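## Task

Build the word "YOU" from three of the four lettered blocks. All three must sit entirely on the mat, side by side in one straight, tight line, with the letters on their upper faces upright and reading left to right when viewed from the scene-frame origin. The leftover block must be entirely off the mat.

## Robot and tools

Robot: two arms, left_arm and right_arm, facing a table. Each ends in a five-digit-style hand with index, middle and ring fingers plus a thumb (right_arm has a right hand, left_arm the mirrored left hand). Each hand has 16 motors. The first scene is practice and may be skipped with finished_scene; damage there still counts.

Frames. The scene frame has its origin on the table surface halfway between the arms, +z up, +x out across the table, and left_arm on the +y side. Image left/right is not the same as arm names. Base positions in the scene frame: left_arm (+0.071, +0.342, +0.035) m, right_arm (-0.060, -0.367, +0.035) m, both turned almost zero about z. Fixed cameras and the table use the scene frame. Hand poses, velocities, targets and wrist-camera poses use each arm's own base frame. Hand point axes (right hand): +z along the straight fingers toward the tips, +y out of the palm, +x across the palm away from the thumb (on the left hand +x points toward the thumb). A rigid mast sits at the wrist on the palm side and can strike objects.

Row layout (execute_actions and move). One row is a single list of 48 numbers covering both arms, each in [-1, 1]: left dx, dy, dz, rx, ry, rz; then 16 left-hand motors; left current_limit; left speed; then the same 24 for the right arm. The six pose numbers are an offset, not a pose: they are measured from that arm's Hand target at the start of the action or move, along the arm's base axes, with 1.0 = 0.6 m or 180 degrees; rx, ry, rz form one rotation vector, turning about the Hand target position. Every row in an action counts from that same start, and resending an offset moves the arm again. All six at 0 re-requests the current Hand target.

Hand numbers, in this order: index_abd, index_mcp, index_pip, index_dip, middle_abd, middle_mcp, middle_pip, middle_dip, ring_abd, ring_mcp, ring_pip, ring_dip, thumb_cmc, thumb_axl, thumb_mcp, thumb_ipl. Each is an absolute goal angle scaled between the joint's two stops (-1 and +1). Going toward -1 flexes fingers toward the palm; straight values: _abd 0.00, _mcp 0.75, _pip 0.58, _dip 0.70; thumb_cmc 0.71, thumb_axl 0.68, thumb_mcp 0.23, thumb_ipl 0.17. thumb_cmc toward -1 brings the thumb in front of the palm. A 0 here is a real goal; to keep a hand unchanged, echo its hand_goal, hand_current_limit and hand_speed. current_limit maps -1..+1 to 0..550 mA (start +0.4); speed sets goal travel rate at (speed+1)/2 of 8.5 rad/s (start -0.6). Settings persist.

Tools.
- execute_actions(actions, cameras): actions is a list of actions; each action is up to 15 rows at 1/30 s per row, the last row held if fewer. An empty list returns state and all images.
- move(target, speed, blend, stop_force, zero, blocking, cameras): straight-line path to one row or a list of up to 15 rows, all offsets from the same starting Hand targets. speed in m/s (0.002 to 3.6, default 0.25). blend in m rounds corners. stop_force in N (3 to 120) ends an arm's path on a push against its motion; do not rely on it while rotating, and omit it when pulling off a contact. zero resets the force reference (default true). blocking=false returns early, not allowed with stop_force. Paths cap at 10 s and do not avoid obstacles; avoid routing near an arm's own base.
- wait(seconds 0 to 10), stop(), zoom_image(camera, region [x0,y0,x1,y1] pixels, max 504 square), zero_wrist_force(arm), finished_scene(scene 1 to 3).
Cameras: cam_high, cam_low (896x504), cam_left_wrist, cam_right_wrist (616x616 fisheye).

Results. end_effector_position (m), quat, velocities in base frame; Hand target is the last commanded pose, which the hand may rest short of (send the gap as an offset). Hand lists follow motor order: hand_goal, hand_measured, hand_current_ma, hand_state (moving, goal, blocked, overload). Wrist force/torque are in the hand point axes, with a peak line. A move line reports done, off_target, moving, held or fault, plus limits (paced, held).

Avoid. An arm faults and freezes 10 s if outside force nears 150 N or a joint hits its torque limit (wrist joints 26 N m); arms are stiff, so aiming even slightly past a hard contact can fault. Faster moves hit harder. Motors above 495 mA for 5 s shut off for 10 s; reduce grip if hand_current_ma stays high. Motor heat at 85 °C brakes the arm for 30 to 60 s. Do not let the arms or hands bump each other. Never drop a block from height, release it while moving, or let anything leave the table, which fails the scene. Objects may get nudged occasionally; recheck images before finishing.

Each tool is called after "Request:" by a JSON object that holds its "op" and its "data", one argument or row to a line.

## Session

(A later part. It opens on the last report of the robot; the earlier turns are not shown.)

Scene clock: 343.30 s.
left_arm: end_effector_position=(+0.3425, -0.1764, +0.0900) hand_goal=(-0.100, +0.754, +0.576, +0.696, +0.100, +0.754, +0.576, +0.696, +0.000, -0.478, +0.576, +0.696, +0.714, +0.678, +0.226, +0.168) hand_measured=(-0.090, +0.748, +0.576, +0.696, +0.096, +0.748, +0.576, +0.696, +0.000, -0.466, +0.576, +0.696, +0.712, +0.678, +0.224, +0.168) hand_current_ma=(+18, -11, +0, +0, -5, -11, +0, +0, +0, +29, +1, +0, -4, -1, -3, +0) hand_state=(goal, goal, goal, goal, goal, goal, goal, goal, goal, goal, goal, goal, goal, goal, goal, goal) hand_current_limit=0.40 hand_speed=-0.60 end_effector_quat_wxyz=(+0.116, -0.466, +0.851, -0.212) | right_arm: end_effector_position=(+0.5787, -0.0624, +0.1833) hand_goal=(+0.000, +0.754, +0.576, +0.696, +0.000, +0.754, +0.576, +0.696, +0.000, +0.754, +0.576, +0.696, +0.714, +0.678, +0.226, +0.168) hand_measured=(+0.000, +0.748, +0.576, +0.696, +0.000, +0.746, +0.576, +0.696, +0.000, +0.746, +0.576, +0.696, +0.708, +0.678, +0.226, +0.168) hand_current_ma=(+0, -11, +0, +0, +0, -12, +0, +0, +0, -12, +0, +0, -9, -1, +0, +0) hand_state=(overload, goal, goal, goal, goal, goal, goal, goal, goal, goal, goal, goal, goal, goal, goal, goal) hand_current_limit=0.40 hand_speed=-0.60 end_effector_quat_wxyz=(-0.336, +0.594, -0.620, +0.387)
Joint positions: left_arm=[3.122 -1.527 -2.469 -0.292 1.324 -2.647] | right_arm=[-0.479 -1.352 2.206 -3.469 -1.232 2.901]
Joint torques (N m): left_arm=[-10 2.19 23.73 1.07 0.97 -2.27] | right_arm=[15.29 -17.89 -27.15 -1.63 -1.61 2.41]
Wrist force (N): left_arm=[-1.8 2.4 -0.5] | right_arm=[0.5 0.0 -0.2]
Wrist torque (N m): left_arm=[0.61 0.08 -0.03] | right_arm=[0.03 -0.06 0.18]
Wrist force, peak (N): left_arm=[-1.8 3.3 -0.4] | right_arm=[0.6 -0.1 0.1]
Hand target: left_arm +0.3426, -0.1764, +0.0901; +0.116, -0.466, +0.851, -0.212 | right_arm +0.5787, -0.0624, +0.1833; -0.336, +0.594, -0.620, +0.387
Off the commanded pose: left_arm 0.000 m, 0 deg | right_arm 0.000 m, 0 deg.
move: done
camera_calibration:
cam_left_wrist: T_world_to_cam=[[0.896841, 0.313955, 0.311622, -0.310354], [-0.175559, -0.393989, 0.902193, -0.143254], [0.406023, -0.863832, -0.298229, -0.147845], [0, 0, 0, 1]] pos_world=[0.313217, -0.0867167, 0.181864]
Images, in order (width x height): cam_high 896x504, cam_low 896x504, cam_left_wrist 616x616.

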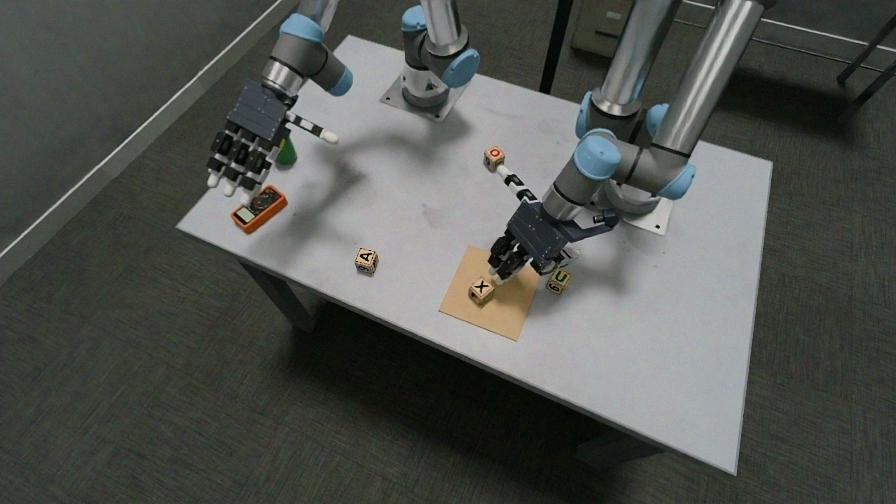

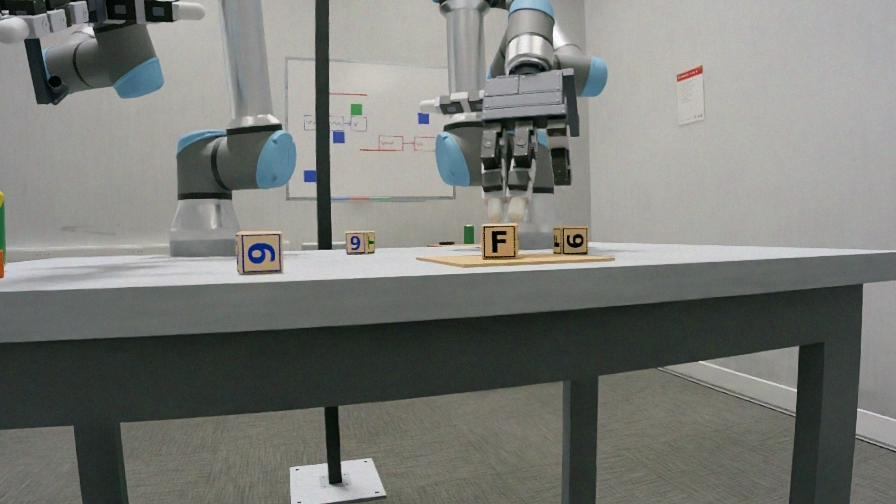

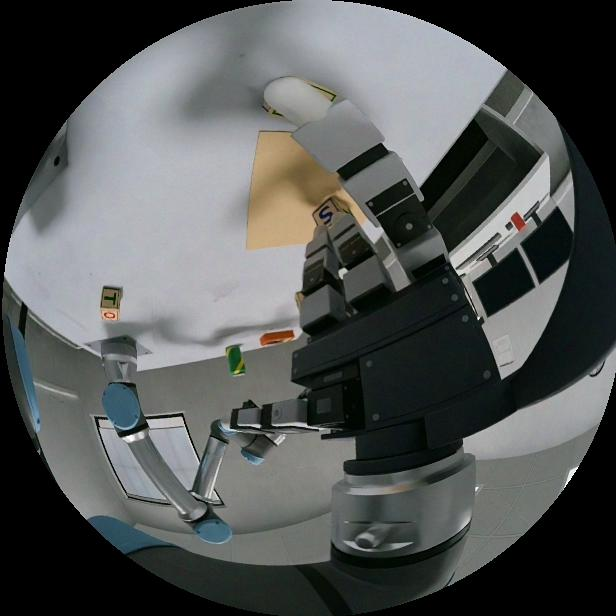

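Request:
{"op": "zoom_image", "data": {
  "camera": "cam_left_wrist",
  "region": [295, 185, 365, 245]
}}

Request:
{"op": "zoom_image", "data": {
  "camera": "cam_high",
  "region": [460, 270, 510, 315]
}}

Request:
{"op": "zoom_image", "data": {
  "camera": "cam_left_wrist",
  "region": [255, 70, 345, 130]
}}

Scaled by 7.200 from the camera's 616x616 image, which has a finer 880x880 frame.

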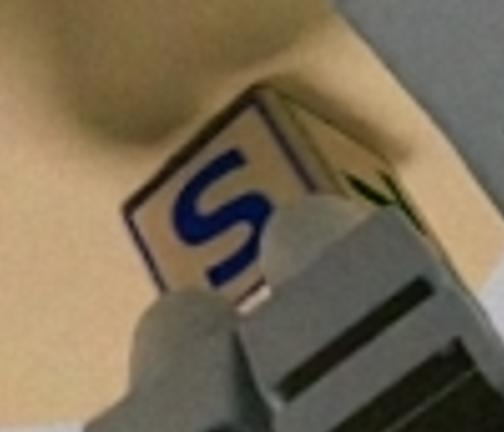

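Scaled by 10.080 from the camera's 896x504 image, which has a finer 1280x720 frame.

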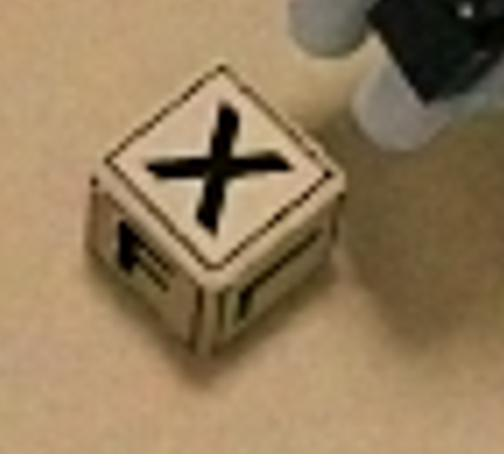

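Scaled by 5.600 from the camera's 616x616 image, which has a finer 880x880 frame.

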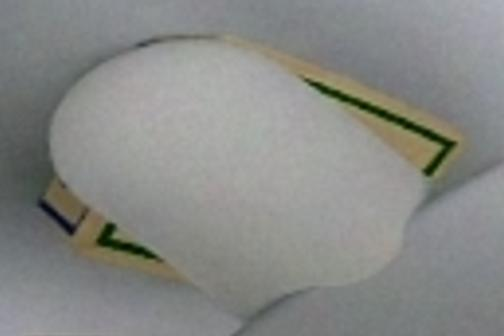

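Request:
{"op": "move", "data": {
  "target": [
    [0,0,0.1667,0,0,0,-0.1,0.754,0.576,0.696,0.1,0.754,0.576,0.696,0,-0.479,0.576,0.696,0.714,0.678,0.226,0.168,0.4,-0.6,0,0,0,0.0197,-0.0731,0.0968,0,0.863,0.576,0.696,-0.233,0.562,-0.737,0.986,0.233,0.562,-0.737,0.986,-0.929,0.678,0.09,0.168,0.4,-0.6],
    [0.1938,-0.187,0.1667,-0.0373,0.1684,0.4892,-0.1,0.754,0.576,0.696,0.1,0.754,0.576,0.696,0,-0.479,0.576,0.696,0.714,0.678,0.226,0.168,0.4,-0.6,0,0,0,0.0197,-0.0731,0.0968,0,0.863,0.576,0.696,-0.233,0.562,-0.737,0.986,0.233,0.562,-0.737,0.986,-0.929,0.678,0.09,0.168,0.4,-0.6],
    [0.1938,-0.187,0.0115,-0.0373,0.1684,0.4892,-0.1,0.754,0.576,0.696,0.1,0.754,0.576,0.696,0,-0.479,0.576,0.696,0.714,0.678,0.226,0.168,0.4,-0.6,0,0,0,0.0197,-0.0731,0.0968,0,0.863,0.576,0.696,-0.233,0.562,-0.737,0.986,0.233,0.562,-0.737,0.986,-0.929,0.678,0.09,0.168,0.4,-0.6]
  ],
  "speed": [0.3,0.5,0.12],
  "blend": [0.02,0,0],
  "cameras": ["cam_low","cam_high"]
}}

Request:
{"op": "zoom_image", "data": {
  "camera": "cam_low",
  "region": [430, 160, 620, 280]
}}

Scene clock: 455.63 s.
left_arm: end_effector_position=(+0.4589, -0.2885, +0.0970) hand_goal=(-0.100, +0.754, +0.576, +0.696, +0.100, +0.754, +0.576, +0.696, +0.000, -0.478, +0.576, +0.696, +0.714, +0.678, +0.226, +0.168) hand_measured=(-0.090, +0.750, +0.576, +0.696, +0.096, +0.750, +0.576, +0.696, +0.000, -0.466, +0.576, +0.696, +0.712, +0.678, +0.224, +0.168) hand_current_ma=(+18, -9, +0, +0, -5, -8, +0, +0, +0, +29, +1, +0, -3, -1, -4, +0) hand_state=(goal, goal, goal, goal, goal, goal, goal, goal, goal, goal, goal, goal, goal, goal, goal, goal) hand_current_limit=0.40 hand_speed=-0.60 end_effector_quat_wxyz=(+0.000, +0.960, -0.280, +0.000) | right_arm: end_effector_position=(+0.5787, -0.0624, +0.1833) hand_goal=(+0.000, +0.864, +0.576, +0.696, -0.232, +0.562, -0.736, +0.986, +0.234, +0.562, -0.736, +0.986, -0.928, +0.678, +0.090, +0.168) hand_measured=(+0.000, +0.844, +0.576, +0.696, -0.228, +0.556, -0.734, +0.984, +0.228, +0.556, -0.732, +0.984, -0.920, +0.678, +0.090, +0.168) hand_current_ma=(+0, -41, +0, +0, +5, -8, +2, -3, -8, -8, +6, -2, +12, -1, +0, +0) hand_state=(overload, goal, goal, goal, goal, goal, goal, goal, goal, goal, goal, goal, goal, goal, goal, goal) hand_current_limit=0.40 hand_speed=-0.60 end_effector_quat_wxyz=(-0.477, +0.622, -0.492, +0.378)
Joint positions: left_arm=[2.999 -1.822 -2.003 -0.888 1.57 -4.288] | right_arm=[-0.654 -1.237 2.242 -3.746 -0.726 2.835]
Joint torques (N m): left_arm=[-7.39 16.29 9.35 3.56 -1.62 -2.21] | right_arm=[-14.41 -19.16 -23.45 -3.94 2.77 2.31]
Wrist force (N): left_arm=[-2.1 1.4 0.4] | right_arm=[0.2 0.0 0.4]
Wrist torque (N m): left_arm=[0.42 0.16 -0.09] | right_arm=[0.03 -0.05 0.10]
Wrist force, peak (N): left_arm=[-1.9 3.1 0.5] | right_arm=[0.6 0.1 -0.3]
Hand target: left_arm +0.4588, -0.2886, +0.0970; +0.000, +0.960, -0.280, +0.000 | right_arm +0.5787, -0.0624, +0.1833; -0.477, +0.622, -0.492, +0.378
Off the commanded pose: left_arm 0.000 m, 0 deg | right_arm 0.000 m, 0 deg.
move: done; blend cut to 0 m at target 1
Images, in order (width x height): cam_high 896x504, cam_low 896x504.

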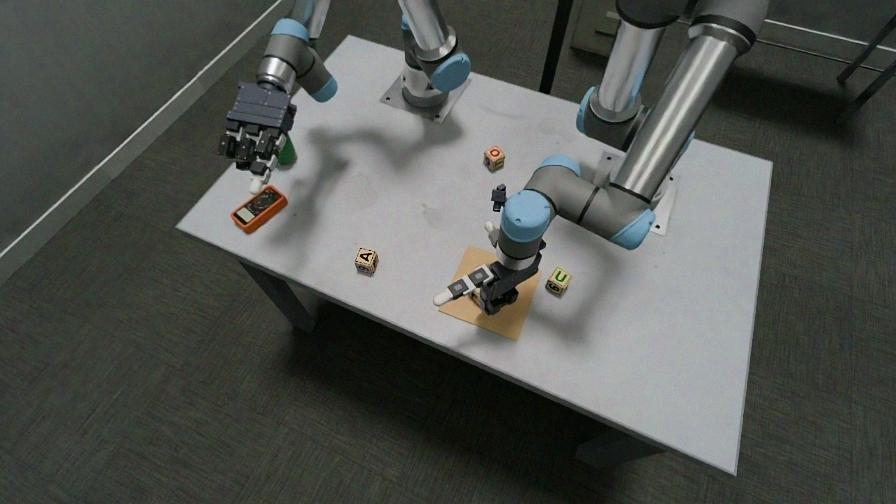

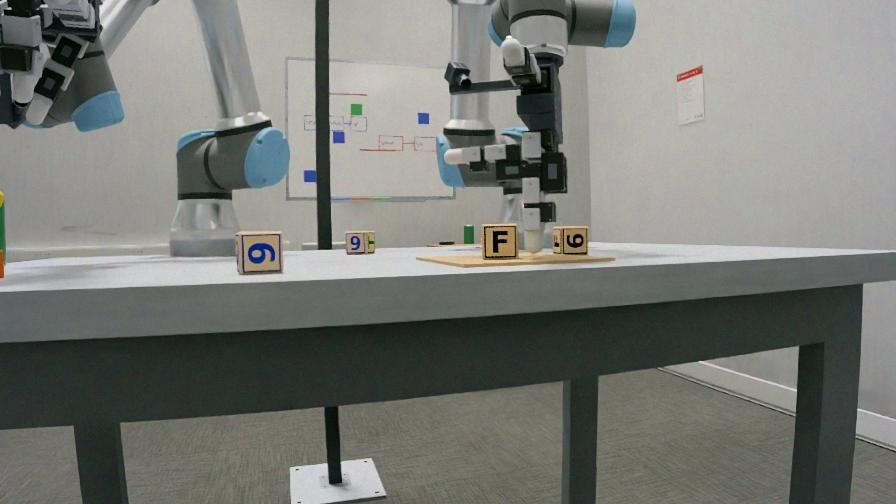

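Scaled by 2.653 from the camera's 896x504 image, which has a finer 1280x720 frame.

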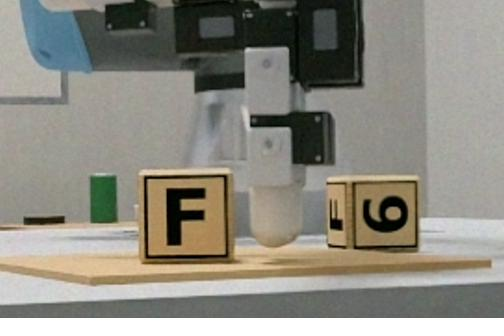

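Request:
{"op": "move", "data": {
  "target": [-0.1612,-0.253,0,0,0,0,-0.1,0.754,0.576,0.696,0.1,0.754,0.576,0.696,0,-0.479,0.576,0.696,0.714,0.678,0.226,0.168,0.4,-0.6,0,0,0,0,0,0,0,0.863,0.576,0.696,-0.233,0.562,-0.737,0.986,0.233,0.562,-0.737,0.986,-0.929,0.678,0.09,0.168,0.4,-0.6],
  "speed": 0.08,
  "cameras": ["cam_low","cam_high"]
}}

Request:
{"op": "zoom_image", "data": {
  "camera": "cam_low",
  "region": [340, 160, 620, 280]
}}

Scene clock: 468.77 s.
left_arm: end_effector_position=(+0.3621, -0.4403, +0.0970) hand_goal=(-0.100, +0.754, +0.576, +0.696, +0.100, +0.754, +0.576, +0.696, +0.000, -0.478, +0.576, +0.696, +0.714, +0.678, +0.226, +0.168) hand_measured=(-0.090, +0.754, +0.576, +0.696, +0.096, +0.754, +0.576, +0.696, +0.000, -0.466, +0.576, +0.696, +0.712, +0.678, +0.224, +0.168) hand_current_ma=(+18, +0, +0, +0, -5, -1, +0, +0, +0, +29, +1, +0, -3, -1, -4, +0) hand_state=(goal, goal, goal, goal, goal, goal, goal, goal, goal, goal, goal, goal, goal, goal, goal, goal) hand_current_limit=0.40 hand_speed=-0.60 end_effector_quat_wxyz=(+0.000, +0.960, -0.280, +0.000) | right_arm: end_effector_position=(+0.5787, -0.0624, +0.1833) hand_goal=(+0.000, +0.864, +0.576, +0.696, -0.232, +0.562, -0.736, +0.986, +0.234, +0.562, -0.736, +0.986, -0.928, +0.678, +0.090, +0.168) hand_measured=(+0.000, +0.844, +0.576, +0.696, -0.228, +0.556, -0.734, +0.984, +0.228, +0.556, -0.732, +0.984, -0.920, +0.678, +0.090, +0.168) hand_current_ma=(+0, -41, +0, +0, +5, -8, +2, -3, -8, -8, +6, -2, +12, -1, +0, +0) hand_state=(overload, goal, goal, goal, goal, goal, goal, goal, goal, goal, goal, goal, goal, goal, goal, goal) hand_current_limit=0.40 hand_speed=-0.60 end_effector_quat_wxyz=(-0.477, +0.622, -0.492, +0.378)
Joint positions: left_arm=[2.655 -1.824 -2.001 -0.888 1.57 -4.631] | right_arm=[-0.654 -1.237 2.242 -3.746 -0.726 2.835]
Joint torques (N m): left_arm=[-9.03 17.2 25.2 0.72 1.12 -2.33] | right_arm=[-13.94 -19.68 -23.81 -3.93 2.77 2.3]
Wrist force (N): left_arm=[-2.3 1.2 0.1] | right_arm=[0.3 -0.1 0.0]
Wrist torque (N m): left_arm=[0.47 0.17 -0.10] | right_arm=[0.06 -0.05 0.10]
Wrist force, peak (N): left_arm=[-2.2 2.0 0.5] | right_arm=[0.4 -0.5 0.2]
Hand target: left_arm +0.3621, -0.4404, +0.0970; +0.000, +0.960, -0.280, +0.000 | right_arm +0.5787, -0.0624, +0.1833; -0.477, +0.622, -0.492, +0.378
Off the commanded pose: left_arm 0.000 m, 0 deg | right_arm 0.000 m, 0 deg.
move: done
Images, in order (width x height): cam_high 896x504, cam_low 896x504.

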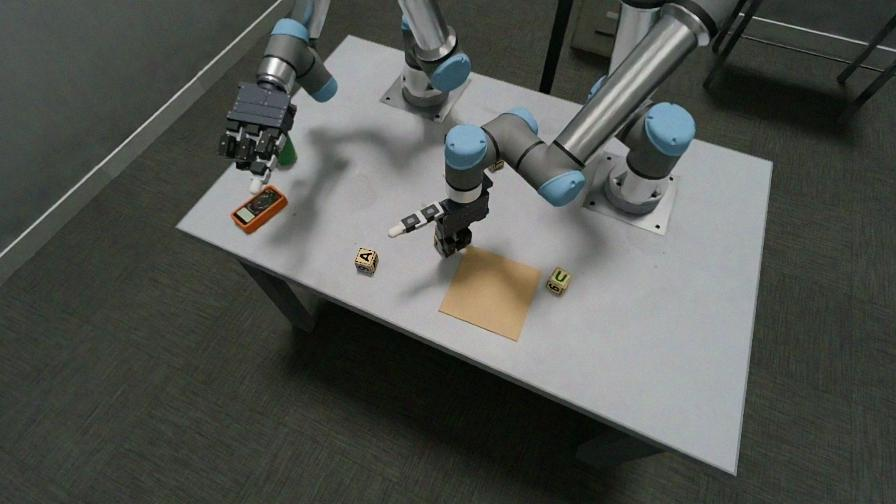

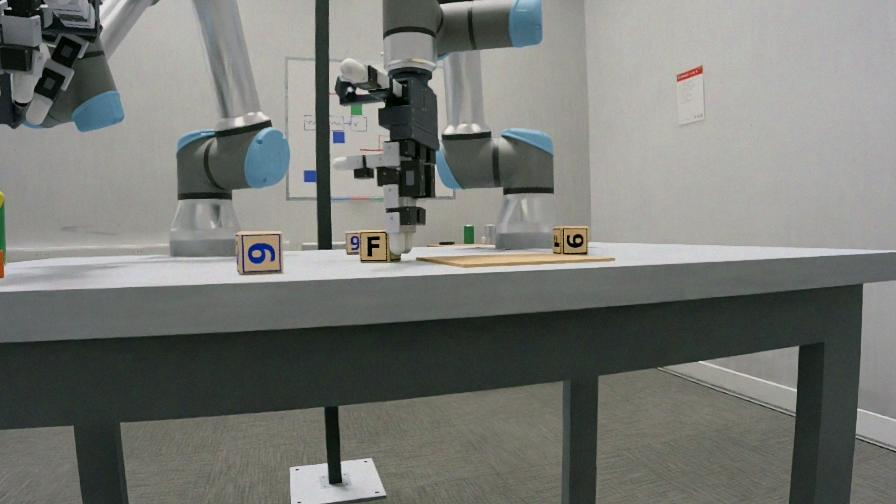

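Scaled by 1.800 from the camera's 896x504 image, which has a finer 1280x720 frame.

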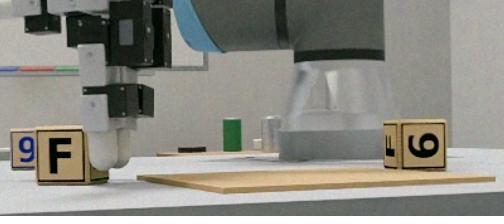

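Request:
{"op": "move", "data": {
  "target": [
    [0.0134,0.0211,0,0,0,0,-0.1,0.754,0.576,0.696,0.1,0.754,0.576,0.696,0,-0.479,0.576,0.696,0.714,0.678,0.226,0.168,0.4,-0.6,0,0,0,0,0,0,0,0.863,0.576,0.696,-0.233,0.562,-0.737,0.986,0.233,0.562,-0.737,0.986,-0.929,0.678,0.09,0.168,0.4,-0.6],
    [0.0134,0.0211,0.17,0,0,0,-0.1,0.754,0.576,0.696,0.1,0.754,0.576,0.696,0,-0.479,0.576,0.696,0.714,0.678,0.226,0.168,0.4,-0.6,0,0,0,0,0,0,0,0.863,0.576,0.696,-0.233,0.562,-0.737,0.986,0.233,0.562,-0.737,0.986,-0.929,0.678,0.09,0.168,0.4,-0.6],
    [-0.0035,0.734,0.255,0.0857,-0.136,-0.2754,-0.1,0.754,0.576,0.696,0.1,0.754,0.576,0.696,0,-0.479,0.576,0.696,0.714,0.678,0.226,0.168,0.4,-0.6,0.1312,0.4673,-0.0555,0,0,0,0,0.863,0.576,0.696,-0.233,0.562,-0.737,0.986,0.233,0.562,-0.737,0.986,-0.929,0.678,0.09,0.168,0.4,-0.6]
  ],
  "speed": [0.08,0.25,0.4],
  "blend": [0.002,0.03,0],
  "cameras": ["cam_low","cam_high"]
}}

Request:
{"op": "zoom_image", "data": {
  "camera": "cam_low",
  "region": [190, 120, 400, 290]
}}

Scene clock: 494.77 s.
left_arm: end_effector_position=(+0.3600, +0.0000, +0.2499) hand_goal=(-0.100, +0.754, +0.576, +0.696, +0.100, +0.754, +0.576, +0.696, +0.000, -0.478, +0.576, +0.696, +0.714, +0.678, +0.226, +0.168) hand_measured=(-0.090, +0.752, +0.576, +0.696, +0.096, +0.750, +0.576, +0.696, +0.000, -0.466, +0.576, +0.696, +0.712, +0.678, +0.224, +0.168) hand_current_ma=(+18, -4, +0, +0, -5, -6, +0, +0, +0, +29, +1, +0, -3, -1, -5, +0) hand_state=(goal, goal, goal, goal, goal, goal, goal, goal, goal, goal, goal, goal, goal, goal, goal, goal) hand_current_limit=0.40 hand_speed=-0.60 end_effector_quat_wxyz=(-0.181, +0.726, -0.644, +0.160) | right_arm: end_effector_position=(+0.6575, +0.2179, +0.1500) hand_goal=(+0.000, +0.864, +0.576, +0.696, -0.232, +0.562, -0.736, +0.986, +0.234, +0.562, -0.736, +0.986, -0.928, +0.678, +0.090, +0.168) hand_measured=(+0.000, +0.844, +0.576, +0.696, -0.228, +0.556, -0.734, +0.984, +0.228, +0.556, -0.732, +0.984, -0.920, +0.678, +0.090, +0.168) hand_current_ma=(+0, -41, +0, +0, +5, -8, +2, -3, -8, -8, +5, -2, +11, -1, +0, +0) hand_state=(overload, goal, goal, goal, goal, goal, goal, goal, goal, goal, goal, goal, goal, goal, goal, goal) hand_current_limit=0.40 hand_speed=-0.60 end_effector_quat_wxyz=(-0.477, +0.622, -0.492, +0.378)
Joint positions: left_arm=[3.621 -1.157 -2.252 -0.842 1.405 -2.821] | right_arm=[0.035 -1.004 1.983 -3.855 -1.381 3.09]
Joint torques (N m): left_arm=[10.09 17.85 25.48 1.12 -1.75 1.82] | right_arm=[14.84 -30.97 -24.72 -0.98 -2 2.3]
Wrist force (N): left_arm=[-1.9 2.5 -0.2] | right_arm=[-0.2 0.2 0.0]
Wrist torque (N m): left_arm=[0.61 0.11 -0.16] | right_arm=[0.08 0.02 0.02]
Wrist force, peak (N): left_arm=[-3.2 2.3 -0.3] | right_arm=[-1.2 0.1 0.8]
Hand target: left_arm +0.3600, +0.0000, +0.2500; -0.181, +0.726, -0.644, +0.160 | right_arm +0.6575, +0.2179, +0.1500; -0.477, +0.622, -0.492, +0.378
Off the commanded pose: left_arm 0.000 m, 0 deg | right_arm 0.000 m, 0 deg.
move: done
Images, in order (width x height): cam_high 896x504, cam_low 896x504.

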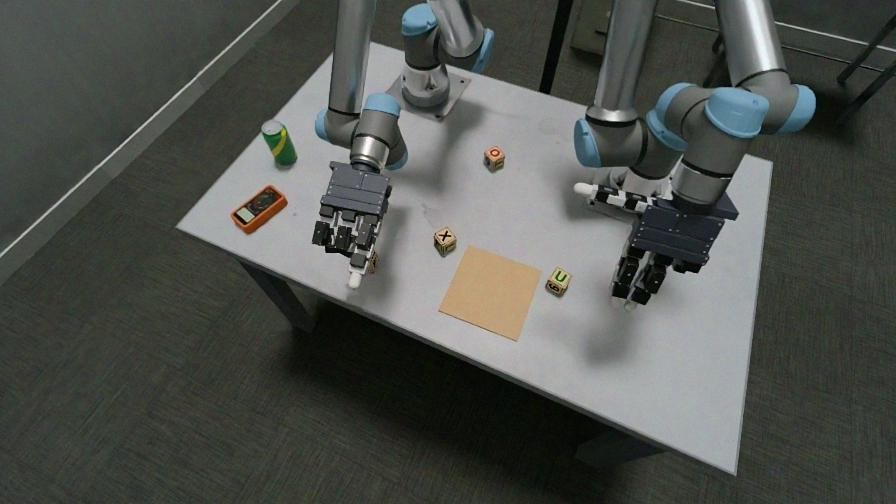

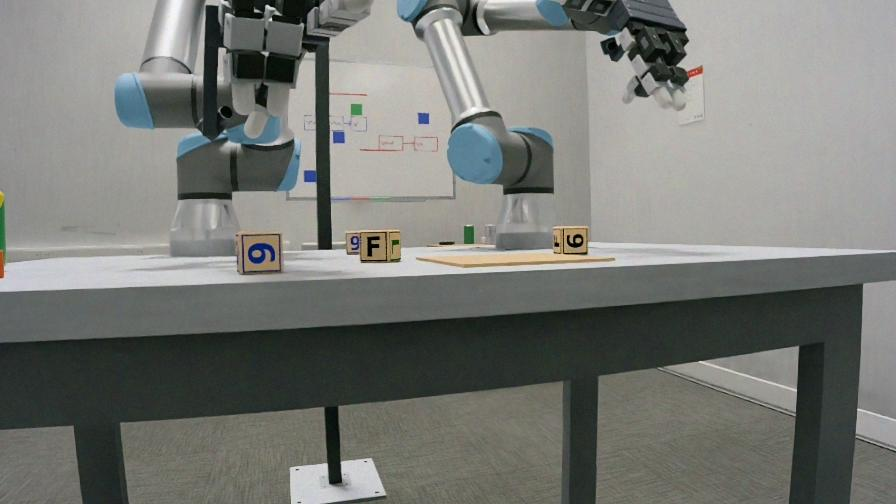

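Scaled by 2.400 from the camera's 896x504 image, which has a finer 1280x720 frame.

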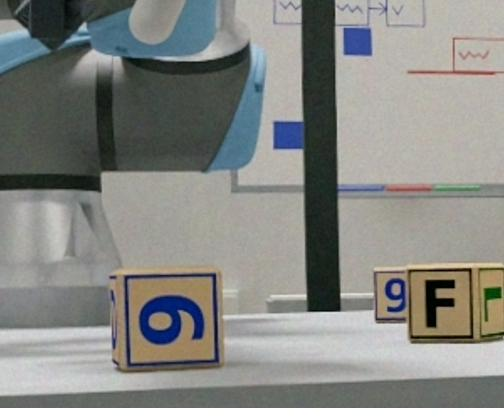

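Request:
{"op": "move", "data": {
  "target": [0,0,0,0,0,0,-0.1,0.754,0.576,0.696,0.1,0.754,0.576,0.696,0,-0.479,0.576,0.696,0.714,0.678,0.226,0.168,0.4,-0.6,0,0,-0.23,0,0,0,0,0.863,0.576,0.696,-0.233,0.562,-0.737,0.986,0.233,0.562,-0.737,0.986,-0.929,0.678,0.09,0.168,0.4,-0.6],
  "speed": 0.09,
  "stop_force": 5,
  "cameras": ["cam_low","cam_right_wrist"]
}}

Request:
{"op": "zoom_image", "data": {
  "camera": "cam_low",
  "region": [190, 120, 400, 290]
}}

Scene clock: 506.53 s.
left_arm: end_effector_position=(+0.3600, +0.0000, +0.2500) hand_goal=(-0.100, +0.754, +0.576, +0.696, +0.100, +0.754, +0.576, +0.696, +0.000, -0.478, +0.576, +0.696, +0.714, +0.678, +0.226, +0.168) hand_measured=(-0.090, +0.752, +0.576, +0.696, +0.096, +0.750, +0.576, +0.696, +0.000, -0.466, +0.576, +0.696, +0.712, +0.678, +0.224, +0.168) hand_current_ma=(+18, -4, +0, +0, -5, -6, +0, +0, +0, +29, +1, +0, -3, -1, -5, +0) hand_state=(goal, goal, goal, goal, goal, goal, goal, goal, goal, goal, goal, goal, goal, goal, goal, goal) hand_current_limit=0.40 hand_speed=-0.60 end_effector_quat_wxyz=(-0.181, +0.726, -0.644, +0.160) | right_arm: end_effector_position=(+0.6575, +0.2179, +0.0120) hand_goal=(+0.000, +0.864, +0.576, +0.696, -0.232, +0.562, -0.736, +0.986, +0.234, +0.562, -0.736, +0.986, -0.928, +0.678, +0.090, +0.168) hand_measured=(+0.000, +0.846, +0.576, +0.696, -0.228, +0.556, -0.734, +0.984, +0.228, +0.556, -0.732, +0.984, -0.920, +0.678, +0.090, +0.168) hand_current_ma=(+0, -40, +0, +0, +5, -8, +2, -3, -8, -8, +5, -2, +11, -1, +0, +0) hand_state=(overload, goal, goal, goal, goal, goal, goal, goal, goal, goal, goal, goal, goal, goal, goal, goal) hand_current_limit=0.40 hand_speed=-0.60 end_effector_quat_wxyz=(-0.477, +0.622, -0.492, +0.378)
Joint positions: left_arm=[3.621 -1.157 -2.251 -0.842 1.405 -2.821] | right_arm=[0.036 -0.685 1.951 -4.141 -1.381 3.09]
Joint torques (N m): left_arm=[9.68 16.83 29.16 0.98 -1.76 1.94] | right_arm=[13.56 -36.76 -19.12 -4.34 -1.9 2.31]
Wrist force (N): left_arm=[-1.8 2.5 -0.3] | right_arm=[-0.1 0.1 0.1]
Wrist torque (N m): left_arm=[0.63 0.11 -0.16] | right_arm=[0.05 -0.01 0.04]
Wrist force, peak (N): left_arm=[-2.0 2.8 -0.2] | right_arm=[-0.2 0.9 0.3]
Hand target: left_arm +0.3600, +0.0000, +0.2500; -0.181, +0.726, -0.644, +0.160 | right_arm +0.6575, +0.2179, +0.0120; -0.477, +0.622, -0.492, +0.378
Off the commanded pose: left_arm 0.000 m, 0 deg | right_arm 0.000 m, 0 deg.
move: done
camera_calibration:
cam_right_wrist: T_world_to_cam=[[-0.310382, 0.693816, -0.649833, 0.0919818], [-0.681437, 0.314237, 0.660984, 0.32462], [0.662802, 0.647977, 0.375258, -0.451127], [0, 0, 0, 1]] pos_world=[0.548765, 0.126494, 0.0144929]
Images, in order (width x height): cam_low 896x504, cam_right_wrist 616x616.

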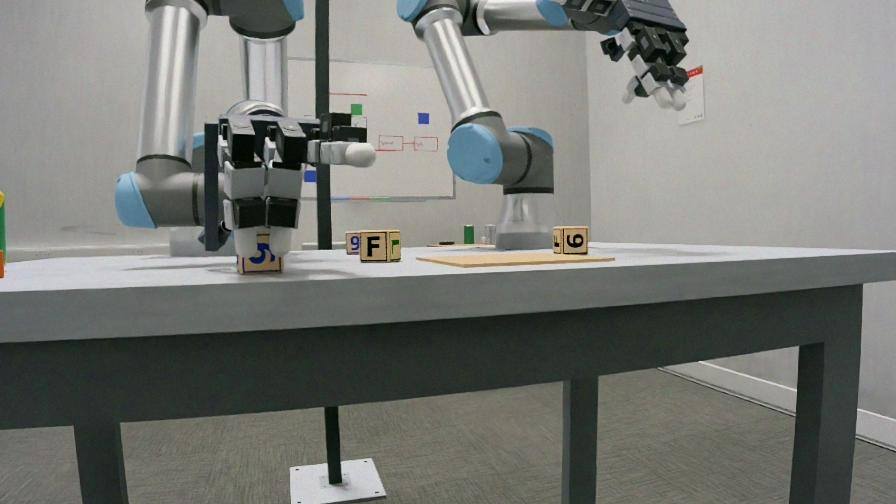

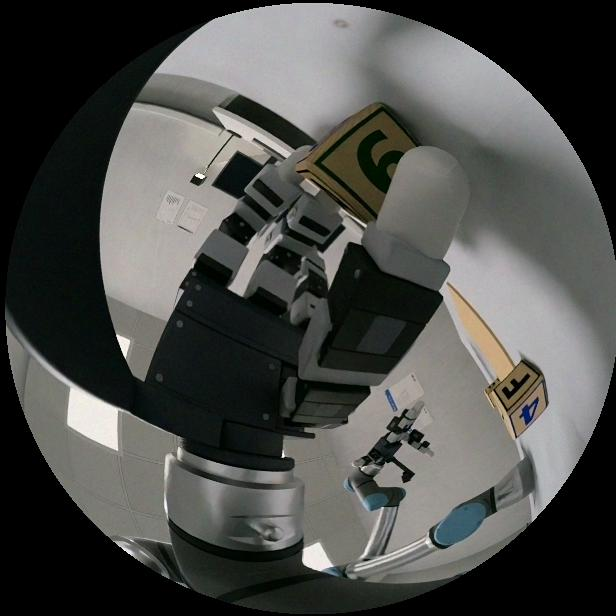

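Scaled by 2.400 from the camera's 896x504 image, which has a finer 1280x720 frame.

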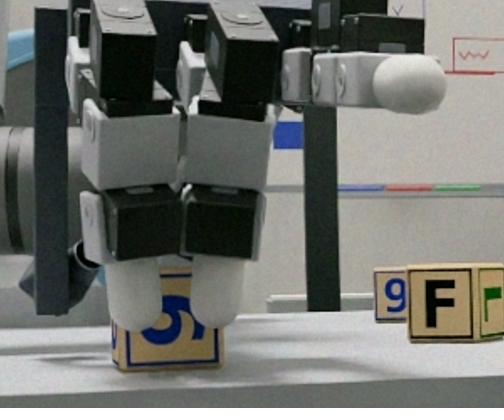

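Request:
{"op": "move", "data": {
  "target": [0,0,0,0,0,0,-0.1,0.754,0.576,0.696,0.1,0.754,0.576,0.696,0,-0.479,0.576,0.696,0.714,0.678,0.226,0.168,0.4,-0.6,0,0,0,0,0,0,0,0.863,0.576,0.696,-0.233,0.26,-0.737,0.986,0.233,0.26,-0.737,0.986,-0.929,0.678,-0.135,0.168,0.0,-0.9]
}}

Request:
{"op": "move", "data": {
  "target": [0,0,0,0,0,0,-0.1,0.754,0.576,0.696,0.1,0.754,0.576,0.696,0,-0.479,0.576,0.696,0.714,0.678,0.226,0.168,0.4,-0.6,0,0,0.15,0,0,0,0,0.863,0.576,0.696,-0.233,0.26,-0.737,0.986,0.233,0.26,-0.737,0.986,-0.929,0.678,-0.135,0.168,0.0,-0.9],
  "speed": 0.12,
  "cameras": ["cam_low"]
}}

Request:
{"op": "zoom_image", "data": {
  "camera": "cam_low",
  "region": [190, 120, 400, 290]
}}

Scene clock: 515.90 s.
left_arm: end_effector_position=(+0.3600, +0.0000, +0.2500) hand_goal=(-0.100, +0.754, +0.576, +0.696, +0.100, +0.754, +0.576, +0.696, +0.000, -0.478, +0.576, +0.696, +0.714, +0.678, +0.226, +0.168) hand_measured=(-0.090, +0.752, +0.576, +0.696, +0.096, +0.750, +0.576, +0.696, +0.000, -0.466, +0.576, +0.696, +0.712, +0.678, +0.224, +0.168) hand_current_ma=(+18, -4, +0, +0, -5, -6, +0, +0, +0, +29, +1, +0, -3, -1, -5, +0) hand_state=(goal, goal, goal, goal, goal, goal, goal, goal, goal, goal, goal, goal, goal, goal, goal, goal) hand_current_limit=0.40 hand_speed=-0.60 end_effector_quat_wxyz=(-0.181, +0.726, -0.644, +0.160) | right_arm: end_effector_position=(+0.6575, +0.2180, +0.0121) hand_goal=(+0.000, +0.864, +0.576, +0.696, -0.232, +0.260, -0.736, +0.986, +0.234, +0.260, -0.736, +0.986, -0.928, +0.678, -0.134, +0.168) hand_measured=(+0.000, +0.846, +0.576, +0.696, -0.228, +0.374, -0.726, +0.992, +0.228, +0.366, -0.726, +0.990, -0.920, +0.678, -0.038, +0.186) hand_current_ma=(+0, -40, +0, +0, +5, +275, +17, +8, -8, +274, +15, +6, +11, +0, +274, +55) hand_state=(overload, goal, goal, goal, goal, blocked, goal, goal, goal, blocked, goal, goal, goal, goal, blocked, goal) hand_current_limit=0.00 hand_speed=-0.90 end_effector_quat_wxyz=(-0.477, +0.622, -0.492, +0.378)
Joint positions: left_arm=[3.621 -1.157 -2.251 -0.842 1.405 -2.821] | right_arm=[0.036 -0.685 1.951 -4.141 -1.381 3.09]
Joint torques (N m): left_arm=[9.83 17.64 28.99 1.1 -1.63 1.85] | right_arm=[13.79 -36.1 -13.9 -2.03 -1.9 2.19]
Wrist force (N): left_arm=[-1.8 2.7 -0.3] | right_arm=[-0.3 -6.0 0.3]
Wrist torque (N m): left_arm=[0.65 0.10 -0.16] | right_arm=[-0.07 -0.01 -0.22]
Wrist force, peak (N): left_arm=[-2.0 2.7 -0.4] | right_arm=[-0.2 -6.7 0.4]
Hand target: left_arm +0.3600, +0.0000, +0.2500; -0.181, +0.726, -0.644, +0.160 | right_arm +0.6575, +0.2179, +0.0120; -0.477, +0.622, -0.492, +0.378
Off the commanded pose: left_arm 0.000 m, 0 deg | right_arm 0.000 m, 0 deg.
move: done

Scene clock: 517.17 s.
left_arm: end_effector_position=(+0.3600, +0.0000, +0.2500) hand_goal=(-0.100, +0.754, +0.576, +0.696, +0.100, +0.754, +0.576, +0.696, +0.000, -0.478, +0.576, +0.696, +0.714, +0.678, +0.226, +0.168) hand_measured=(-0.090, +0.752, +0.576, +0.696, +0.096, +0.750, +0.576, +0.696, +0.000, -0.466, +0.576, +0.696, +0.712, +0.678, +0.224, +0.168) hand_current_ma=(+18, -4, +0, +0, -5, -6, +0, +0, +0, +29, +1, +0, -3, -1, -5, +0) hand_state=(goal, goal, goal, goal, goal, goal, goal, goal, goal, goal, goal, goal, goal, goal, goal, goal) hand_current_limit=0.40 hand_speed=-0.60 end_effector_quat_wxyz=(-0.181, +0.726, -0.644, +0.160) | right_arm: end_effector_position=(+0.6574, +0.2181, +0.1020) hand_goal=(+0.000, +0.864, +0.576, +0.696, -0.232, +0.260, -0.736, +0.986, +0.234, +0.260, -0.736, +0.986, -0.928, +0.678, -0.134, +0.168) hand_measured=(+0.000, +0.846, +0.576, +0.696, -0.228, +0.356, -0.716, +0.998, +0.224, +0.324, -0.718, +0.994, -0.896, +0.688, -0.038, +0.200) hand_current_ma=(+0, -40, +0, +0, +5, +275, +42, +20, -12, +207, +33, +12, +80, +19, +275, +108) hand_state=(overload, goal, goal, goal, goal, blocked, blocked, goal, goal, blocked, goal, goal, blocked, goal, blocked, blocked) hand_current_limit=0.00 hand_speed=-0.90 end_effector_quat_wxyz=(-0.477, +0.622, -0.492, +0.378)
Joint positions: left_arm=[3.621 -1.157 -2.251 -0.842 1.405 -2.821] | right_arm=[0.036 -0.897 1.986 -3.964 -1.381 3.09]
Joint torques (N m): left_arm=[9.18 17.25 28.52 1.05 -1.5 1.94] | right_arm=[-12.19 -53.62 -6.34 -1.07 1.77 -2.24]
Wrist force (N): left_arm=[-2.1 2.6 -0.3] | right_arm=[0.0 0.6 0.0]
Wrist torque (N m): left_arm=[0.64 0.13 -0.18] | right_arm=[0.11 -0.02 0.09]
Wrist force, peak (N): left_arm=[-2.0 2.7 -0.2] | right_arm=[-0.1 -6.3 0.4]
Hand target: left_arm +0.3600, +0.0000, +0.2500; -0.181, +0.726, -0.644, +0.160 | right_arm +0.6575, +0.2179, +0.1020; -0.477, +0.622, -0.492, +0.378
Off the commanded pose: left_arm 0.000 m, 0 deg | right_arm 0.000 m, 0 deg.
move: done
Images, in order (width x height): cam_low 896x504.

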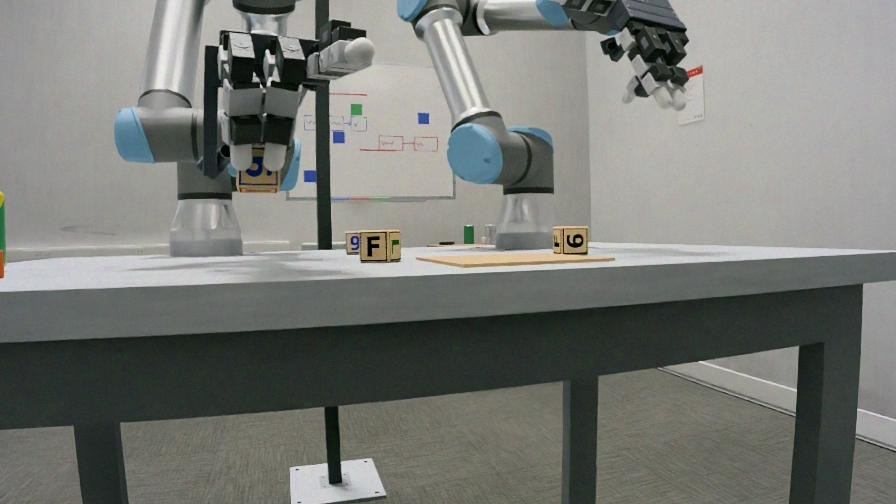

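Scaled by 2.400 from the camera's 896x504 image, which has a finer 1280x720 frame.

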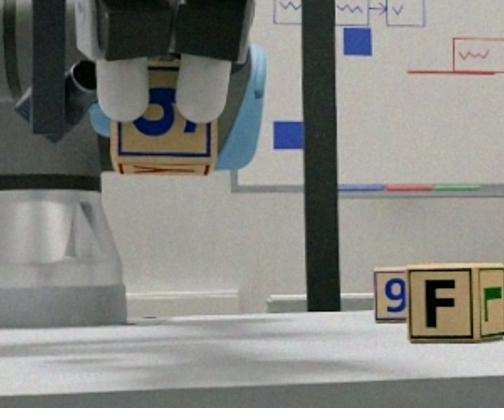

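Request:
{"op": "move", "data": {
  "target": [0,0,0,0,0,0,-0.1,0.754,0.576,0.696,0.1,0.754,0.576,0.696,0,-0.479,0.576,0.696,0.714,0.678,0.226,0.168,0.4,-0.6,0,0,0.3,0,0,0,0,0.863,0.576,0.696,-0.233,0.26,-0.737,0.986,0.233,0.26,-0.737,0.986,-0.929,0.678,-0.135,0.168,0.0,-0.9],
  "speed": 0.2,
  "cameras": ["cam_low"]
}}

Request:
{"op": "zoom_image", "data": {
  "camera": "cam_low",
  "region": [190, 20, 330, 130]
}}

Scene clock: 528.07 s.
left_arm: end_effector_position=(+0.3600, +0.0000, +0.2500) hand_goal=(-0.100, +0.754, +0.576, +0.696, +0.100, +0.754, +0.576, +0.696, +0.000, -0.478, +0.576, +0.696, +0.714, +0.678, +0.226, +0.168) hand_measured=(-0.090, +0.752, +0.576, +0.696, +0.096, +0.750, +0.576, +0.696, +0.000, -0.466, +0.576, +0.696, +0.712, +0.678, +0.224, +0.168) hand_current_ma=(+18, -4, +0, +0, -5, -6, +0, +0, +0, +29, +1, +0, -3, -1, -5, +0) hand_state=(goal, goal, goal, goal, goal, goal, goal, goal, goal, goal, goal, goal, goal, goal, goal, goal) hand_current_limit=0.40 hand_speed=-0.60 end_effector_quat_wxyz=(-0.181, +0.726, -0.644, +0.160) | right_arm: end_effector_position=(+0.6574, +0.2180, +0.2820) hand_goal=(+0.000, +0.864, +0.576, +0.696, -0.232, +0.260, -0.736, +0.986, +0.234, +0.260, -0.736, +0.986, -0.928, +0.678, -0.134, +0.168) hand_measured=(+0.000, +0.846, +0.576, +0.696, -0.228, +0.354, -0.714, +0.998, +0.224, +0.324, -0.718, +0.994, -0.894, +0.688, -0.038, +0.200) hand_current_ma=(+0, -38, +0, +0, +5, +275, +43, +20, -12, +203, +34, +12, +82, +19, +275, +109) hand_state=(overload, goal, goal, goal, goal, blocked, blocked, goal, goal, blocked, goal, goal, blocked, goal, blocked, blocked) hand_current_limit=0.00 hand_speed=-0.90 end_effector_quat_wxyz=(-0.477, +0.622, -0.492, +0.378)
Joint positions: left_arm=[3.621 -1.157 -2.251 -0.842 1.405 -2.821] | right_arm=[0.036 -1.247 1.899 -3.528 -1.381 3.09]
Joint torques (N m): left_arm=[9.93 17.54 27.84 1.25 -1.61 1.87] | right_arm=[-12.02 -46.62 -29.22 -1.39 2.05 -2.2]
Wrist force (N): left_arm=[-1.8 2.3 -0.2] | right_arm=[0.1 0.5 0.3]
Wrist torque (N m): left_arm=[0.59 0.11 -0.16] | right_arm=[0.06 -0.04 0.16]
Wrist force, peak (N): left_arm=[-2.0 2.6 -0.3] | right_arm=[-0.1 1.8 0.4]
Hand target: left_arm +0.3600, +0.0000, +0.2500; -0.181, +0.726, -0.644, +0.160 | right_arm +0.6575, +0.2179, +0.2820; -0.477, +0.622, -0.492, +0.378
Off the commanded pose: left_arm 0.000 m, 0 deg | right_arm 0.000 m, 0 deg.
move: done
Images, in order (width x height): cam_low 896x504.

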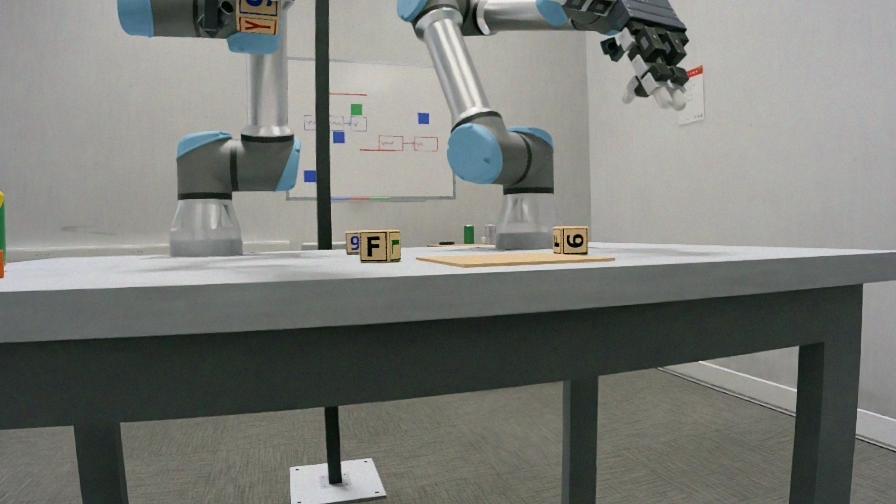

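Scaled by 3.600 from the camera's 896x504 image, which has a finer 1280x720 frame.

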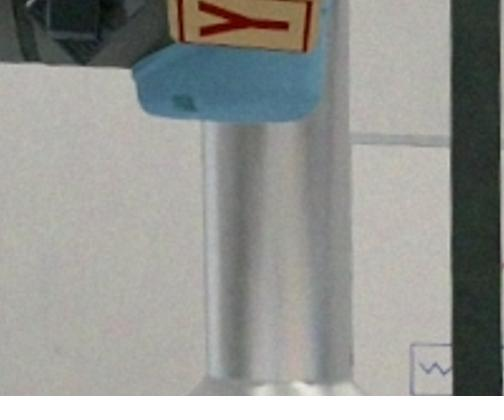

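Request:
{"op": "move", "data": {
  "target": [0,0.1667,0.05,0,0,0,-0.1,0.754,0.576,0.696,0.1,0.754,0.576,0.696,0,-0.479,0.576,0.696,0.714,0.678,0.226,0.168,0.4,-0.6,-0.2428,0.5715,-0.3,0,0,-0.0278,0,0.863,0.576,0.696,-0.233,0.26,-0.737,0.986,0.233,0.26,-0.737,0.986,-0.929,0.678,-0.135,0.168,0.0,-0.9],
  "speed": 0.3
}}

Request:
{"op": "move", "data": {
  "target": [0,0,0,0,0,0,-0.1,0.754,0.576,0.696,0.1,0.754,0.576,0.696,0,-0.479,0.576,0.696,0.714,0.678,0.226,0.168,0.4,-0.6,0,0,-0.17,0,0,0,0,0.863,0.576,0.696,-0.233,0.26,-0.737,0.986,0.233,0.26,-0.737,0.986,-0.929,0.678,-0.135,0.168,0.0,-0.9],
  "speed": 0.05,
  "stop_force": 4,
  "cameras": ["cam_low"]
}}

Request:
{"op": "zoom_image", "data": {
  "camera": "cam_low",
  "region": [420, 120, 630, 290]
}}

Scene clock: 577.63 s.
left_arm: end_effector_position=(+0.3600, +0.1000, +0.2800) hand_goal=(-0.100, +0.754, +0.576, +0.696, +0.100, +0.754, +0.576, +0.696, +0.000, -0.478, +0.576, +0.696, +0.714, +0.678, +0.226, +0.168) hand_measured=(-0.090, +0.750, +0.576, +0.696, +0.096, +0.750, +0.576, +0.696, +0.000, -0.466, +0.576, +0.696, +0.712, +0.678, +0.224, +0.168) hand_current_ma=(+18, -5, +0, +0, -5, -6, +0, +0, +0, +29, +1, +0, -3, -1, -5, +0) hand_state=(goal, goal, goal, goal, goal, goal, goal, goal, goal, goal, goal, goal, goal, goal, goal, goal) hand_current_limit=0.40 hand_speed=-0.60 end_effector_quat_wxyz=(-0.181, +0.726, -0.644, +0.160) | right_arm: end_effector_position=(+0.5118, +0.5608, +0.1021) hand_goal=(+0.000, +0.864, +0.576, +0.696, -0.232, +0.260, -0.736, +0.986, +0.234, +0.260, -0.736, +0.986, -0.928, +0.678, -0.134, +0.168) hand_measured=(+0.000, +0.846, +0.576, +0.696, -0.228, +0.354, -0.714, +0.998, +0.224, +0.322, -0.718, +0.994, -0.894, +0.688, -0.038, +0.200) hand_current_ma=(+0, -38, +0, +0, +5, +275, +43, +20, -13, +197, +34, +13, +86, +20, +275, +109) hand_state=(overload, goal, goal, goal, goal, blocked, blocked, goal, goal, blocked, goal, goal, blocked, goal, blocked, blocked) hand_current_limit=0.00 hand_speed=-0.90 end_effector_quat_wxyz=(-0.460, +0.600, -0.519, +0.398)
Joint positions: left_arm=[3.887 -1.191 -2.141 -0.974 1.292 -2.573] | right_arm=[0.79 -0.759 1.654 -3.713 -2.191 3.333]
Joint torques (N m): left_arm=[9.47 -6.26 29.8 1.07 -1.73 1.99] | right_arm=[16.81 -42.37 -24.12 -0.78 -2.78 2.43]
Wrist force (N): left_arm=[-2.0 2.5 -0.2] | right_arm=[0.1 0.5 0.3]
Wrist torque (N m): left_arm=[0.60 0.12 -0.16] | right_arm=[0.09 -0.04 0.09]
Wrist force, peak (N): left_arm=[-2.0 2.8 -0.3] | right_arm=[-1.3 1.6 -0.3]
Hand target: left_arm +0.3600, +0.1000, +0.2800; -0.181, +0.726, -0.644, +0.160 | right_arm +0.5118, +0.5608, +0.1020; -0.460, +0.600, -0.519, +0.398
Off the commanded pose: left_arm 0.000 m, 0 deg | right_arm 0.000 m, 0 deg.
move: done

Scene clock: 580.43 s.
left_arm: end_effector_position=(+0.3600, +0.1000, +0.2800) hand_goal=(-0.100, +0.754, +0.576, +0.696, +0.100, +0.754, +0.576, +0.696, +0.000, -0.478, +0.576, +0.696, +0.714, +0.678, +0.226, +0.168) hand_measured=(-0.090, +0.750, +0.576, +0.696, +0.096, +0.750, +0.576, +0.696, +0.000, -0.466, +0.576, +0.696, +0.712, +0.678, +0.224, +0.168) hand_current_ma=(+18, -5, +0, +0, -5, -6, +0, +0, +0, +29, +1, +0, -3, -1, -5, +0) hand_state=(goal, goal, goal, goal, goal, goal, goal, goal, goal, goal, goal, goal, goal, goal, goal, goal) hand_current_limit=0.40 hand_speed=-0.60 end_effector_quat_wxyz=(-0.181, +0.726, -0.644, +0.160) | right_arm: end_effector_position=(+0.5117, +0.5608, +0.0185) hand_goal=(+0.000, +0.864, +0.576, +0.696, -0.232, +0.260, -0.736, +0.986, +0.234, +0.260, -0.736, +0.986, -0.928, +0.678, -0.134, +0.168) hand_measured=(+0.000, +0.848, +0.576, +0.696, -0.228, +0.354, -0.712, +0.998, +0.222, +0.322, -0.714, +0.996, -0.896, +0.688, -0.038, +0.200) hand_current_ma=(+0, -35, +0, +0, +5, +275, +49, +22, -17, +195, +47, +18, +74, +19, +275, +109) hand_state=(overload, goal, goal, goal, goal, blocked, blocked, goal, goal, blocked, blocked, goal, blocked, goal, blocked, blocked) hand_current_limit=0.00 hand_speed=-0.90 end_effector_quat_wxyz=(-0.460, +0.600, -0.519, +0.398)
Joint positions: left_arm=[3.887 -1.191 -2.141 -0.974 1.292 -2.573] | right_arm=[0.79 -0.597 1.626 -3.847 -2.191 3.334]
Joint torques (N m): left_arm=[9.51 -6.55 30.23 1.12 -1.84 1.89] | right_arm=[12.69 -65.14 -7.81 -0.95 -1.32 1.59]
Wrist force (N): left_arm=[-1.6 2.5 -0.1] | right_arm=[0.0 0.5 0.3]
Wrist torque (N m): left_arm=[0.60 0.07 -0.13] | right_arm=[0.09 -0.04 0.07]
Wrist force, peak (N): left_arm=[-2.0 2.5 -0.2] | right_arm=[0.5 -5.9 1.5]
Hand target: left_arm +0.3600, +0.1000, +0.2800; -0.181, +0.726, -0.644, +0.160 | right_arm +0.5117, +0.5608, +0.0185; -0.460, +0.600, -0.519, +0.398 (not the last commanded pose)
Off the commanded pose: left_arm 0.000 m, 0 deg | right_arm 0.018 m, 0 deg.
move: contact (right_arm)
Images, in order (width x height): cam_low 896x504.

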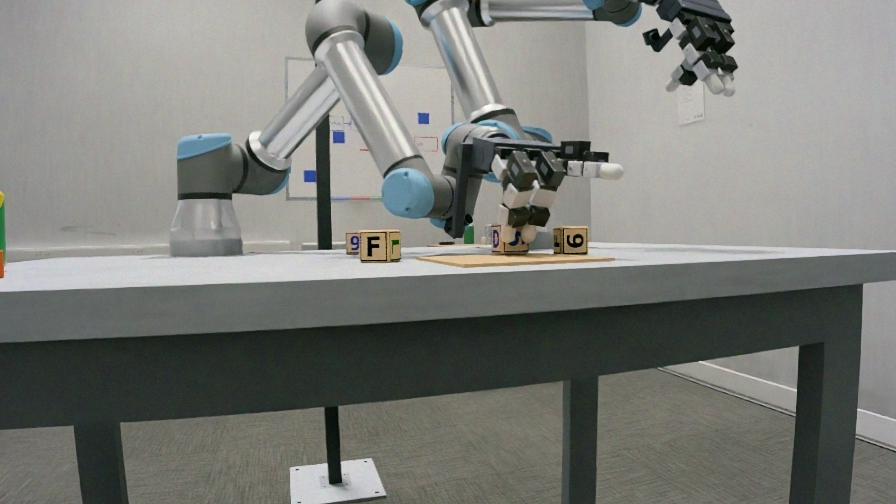

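Scaled by 2.400 from the camera's 896x504 image, which has a finer 1280x720 frame.

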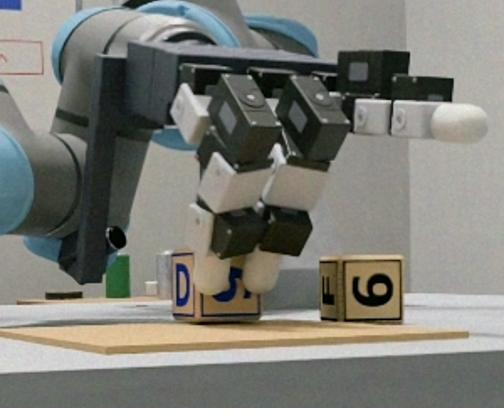

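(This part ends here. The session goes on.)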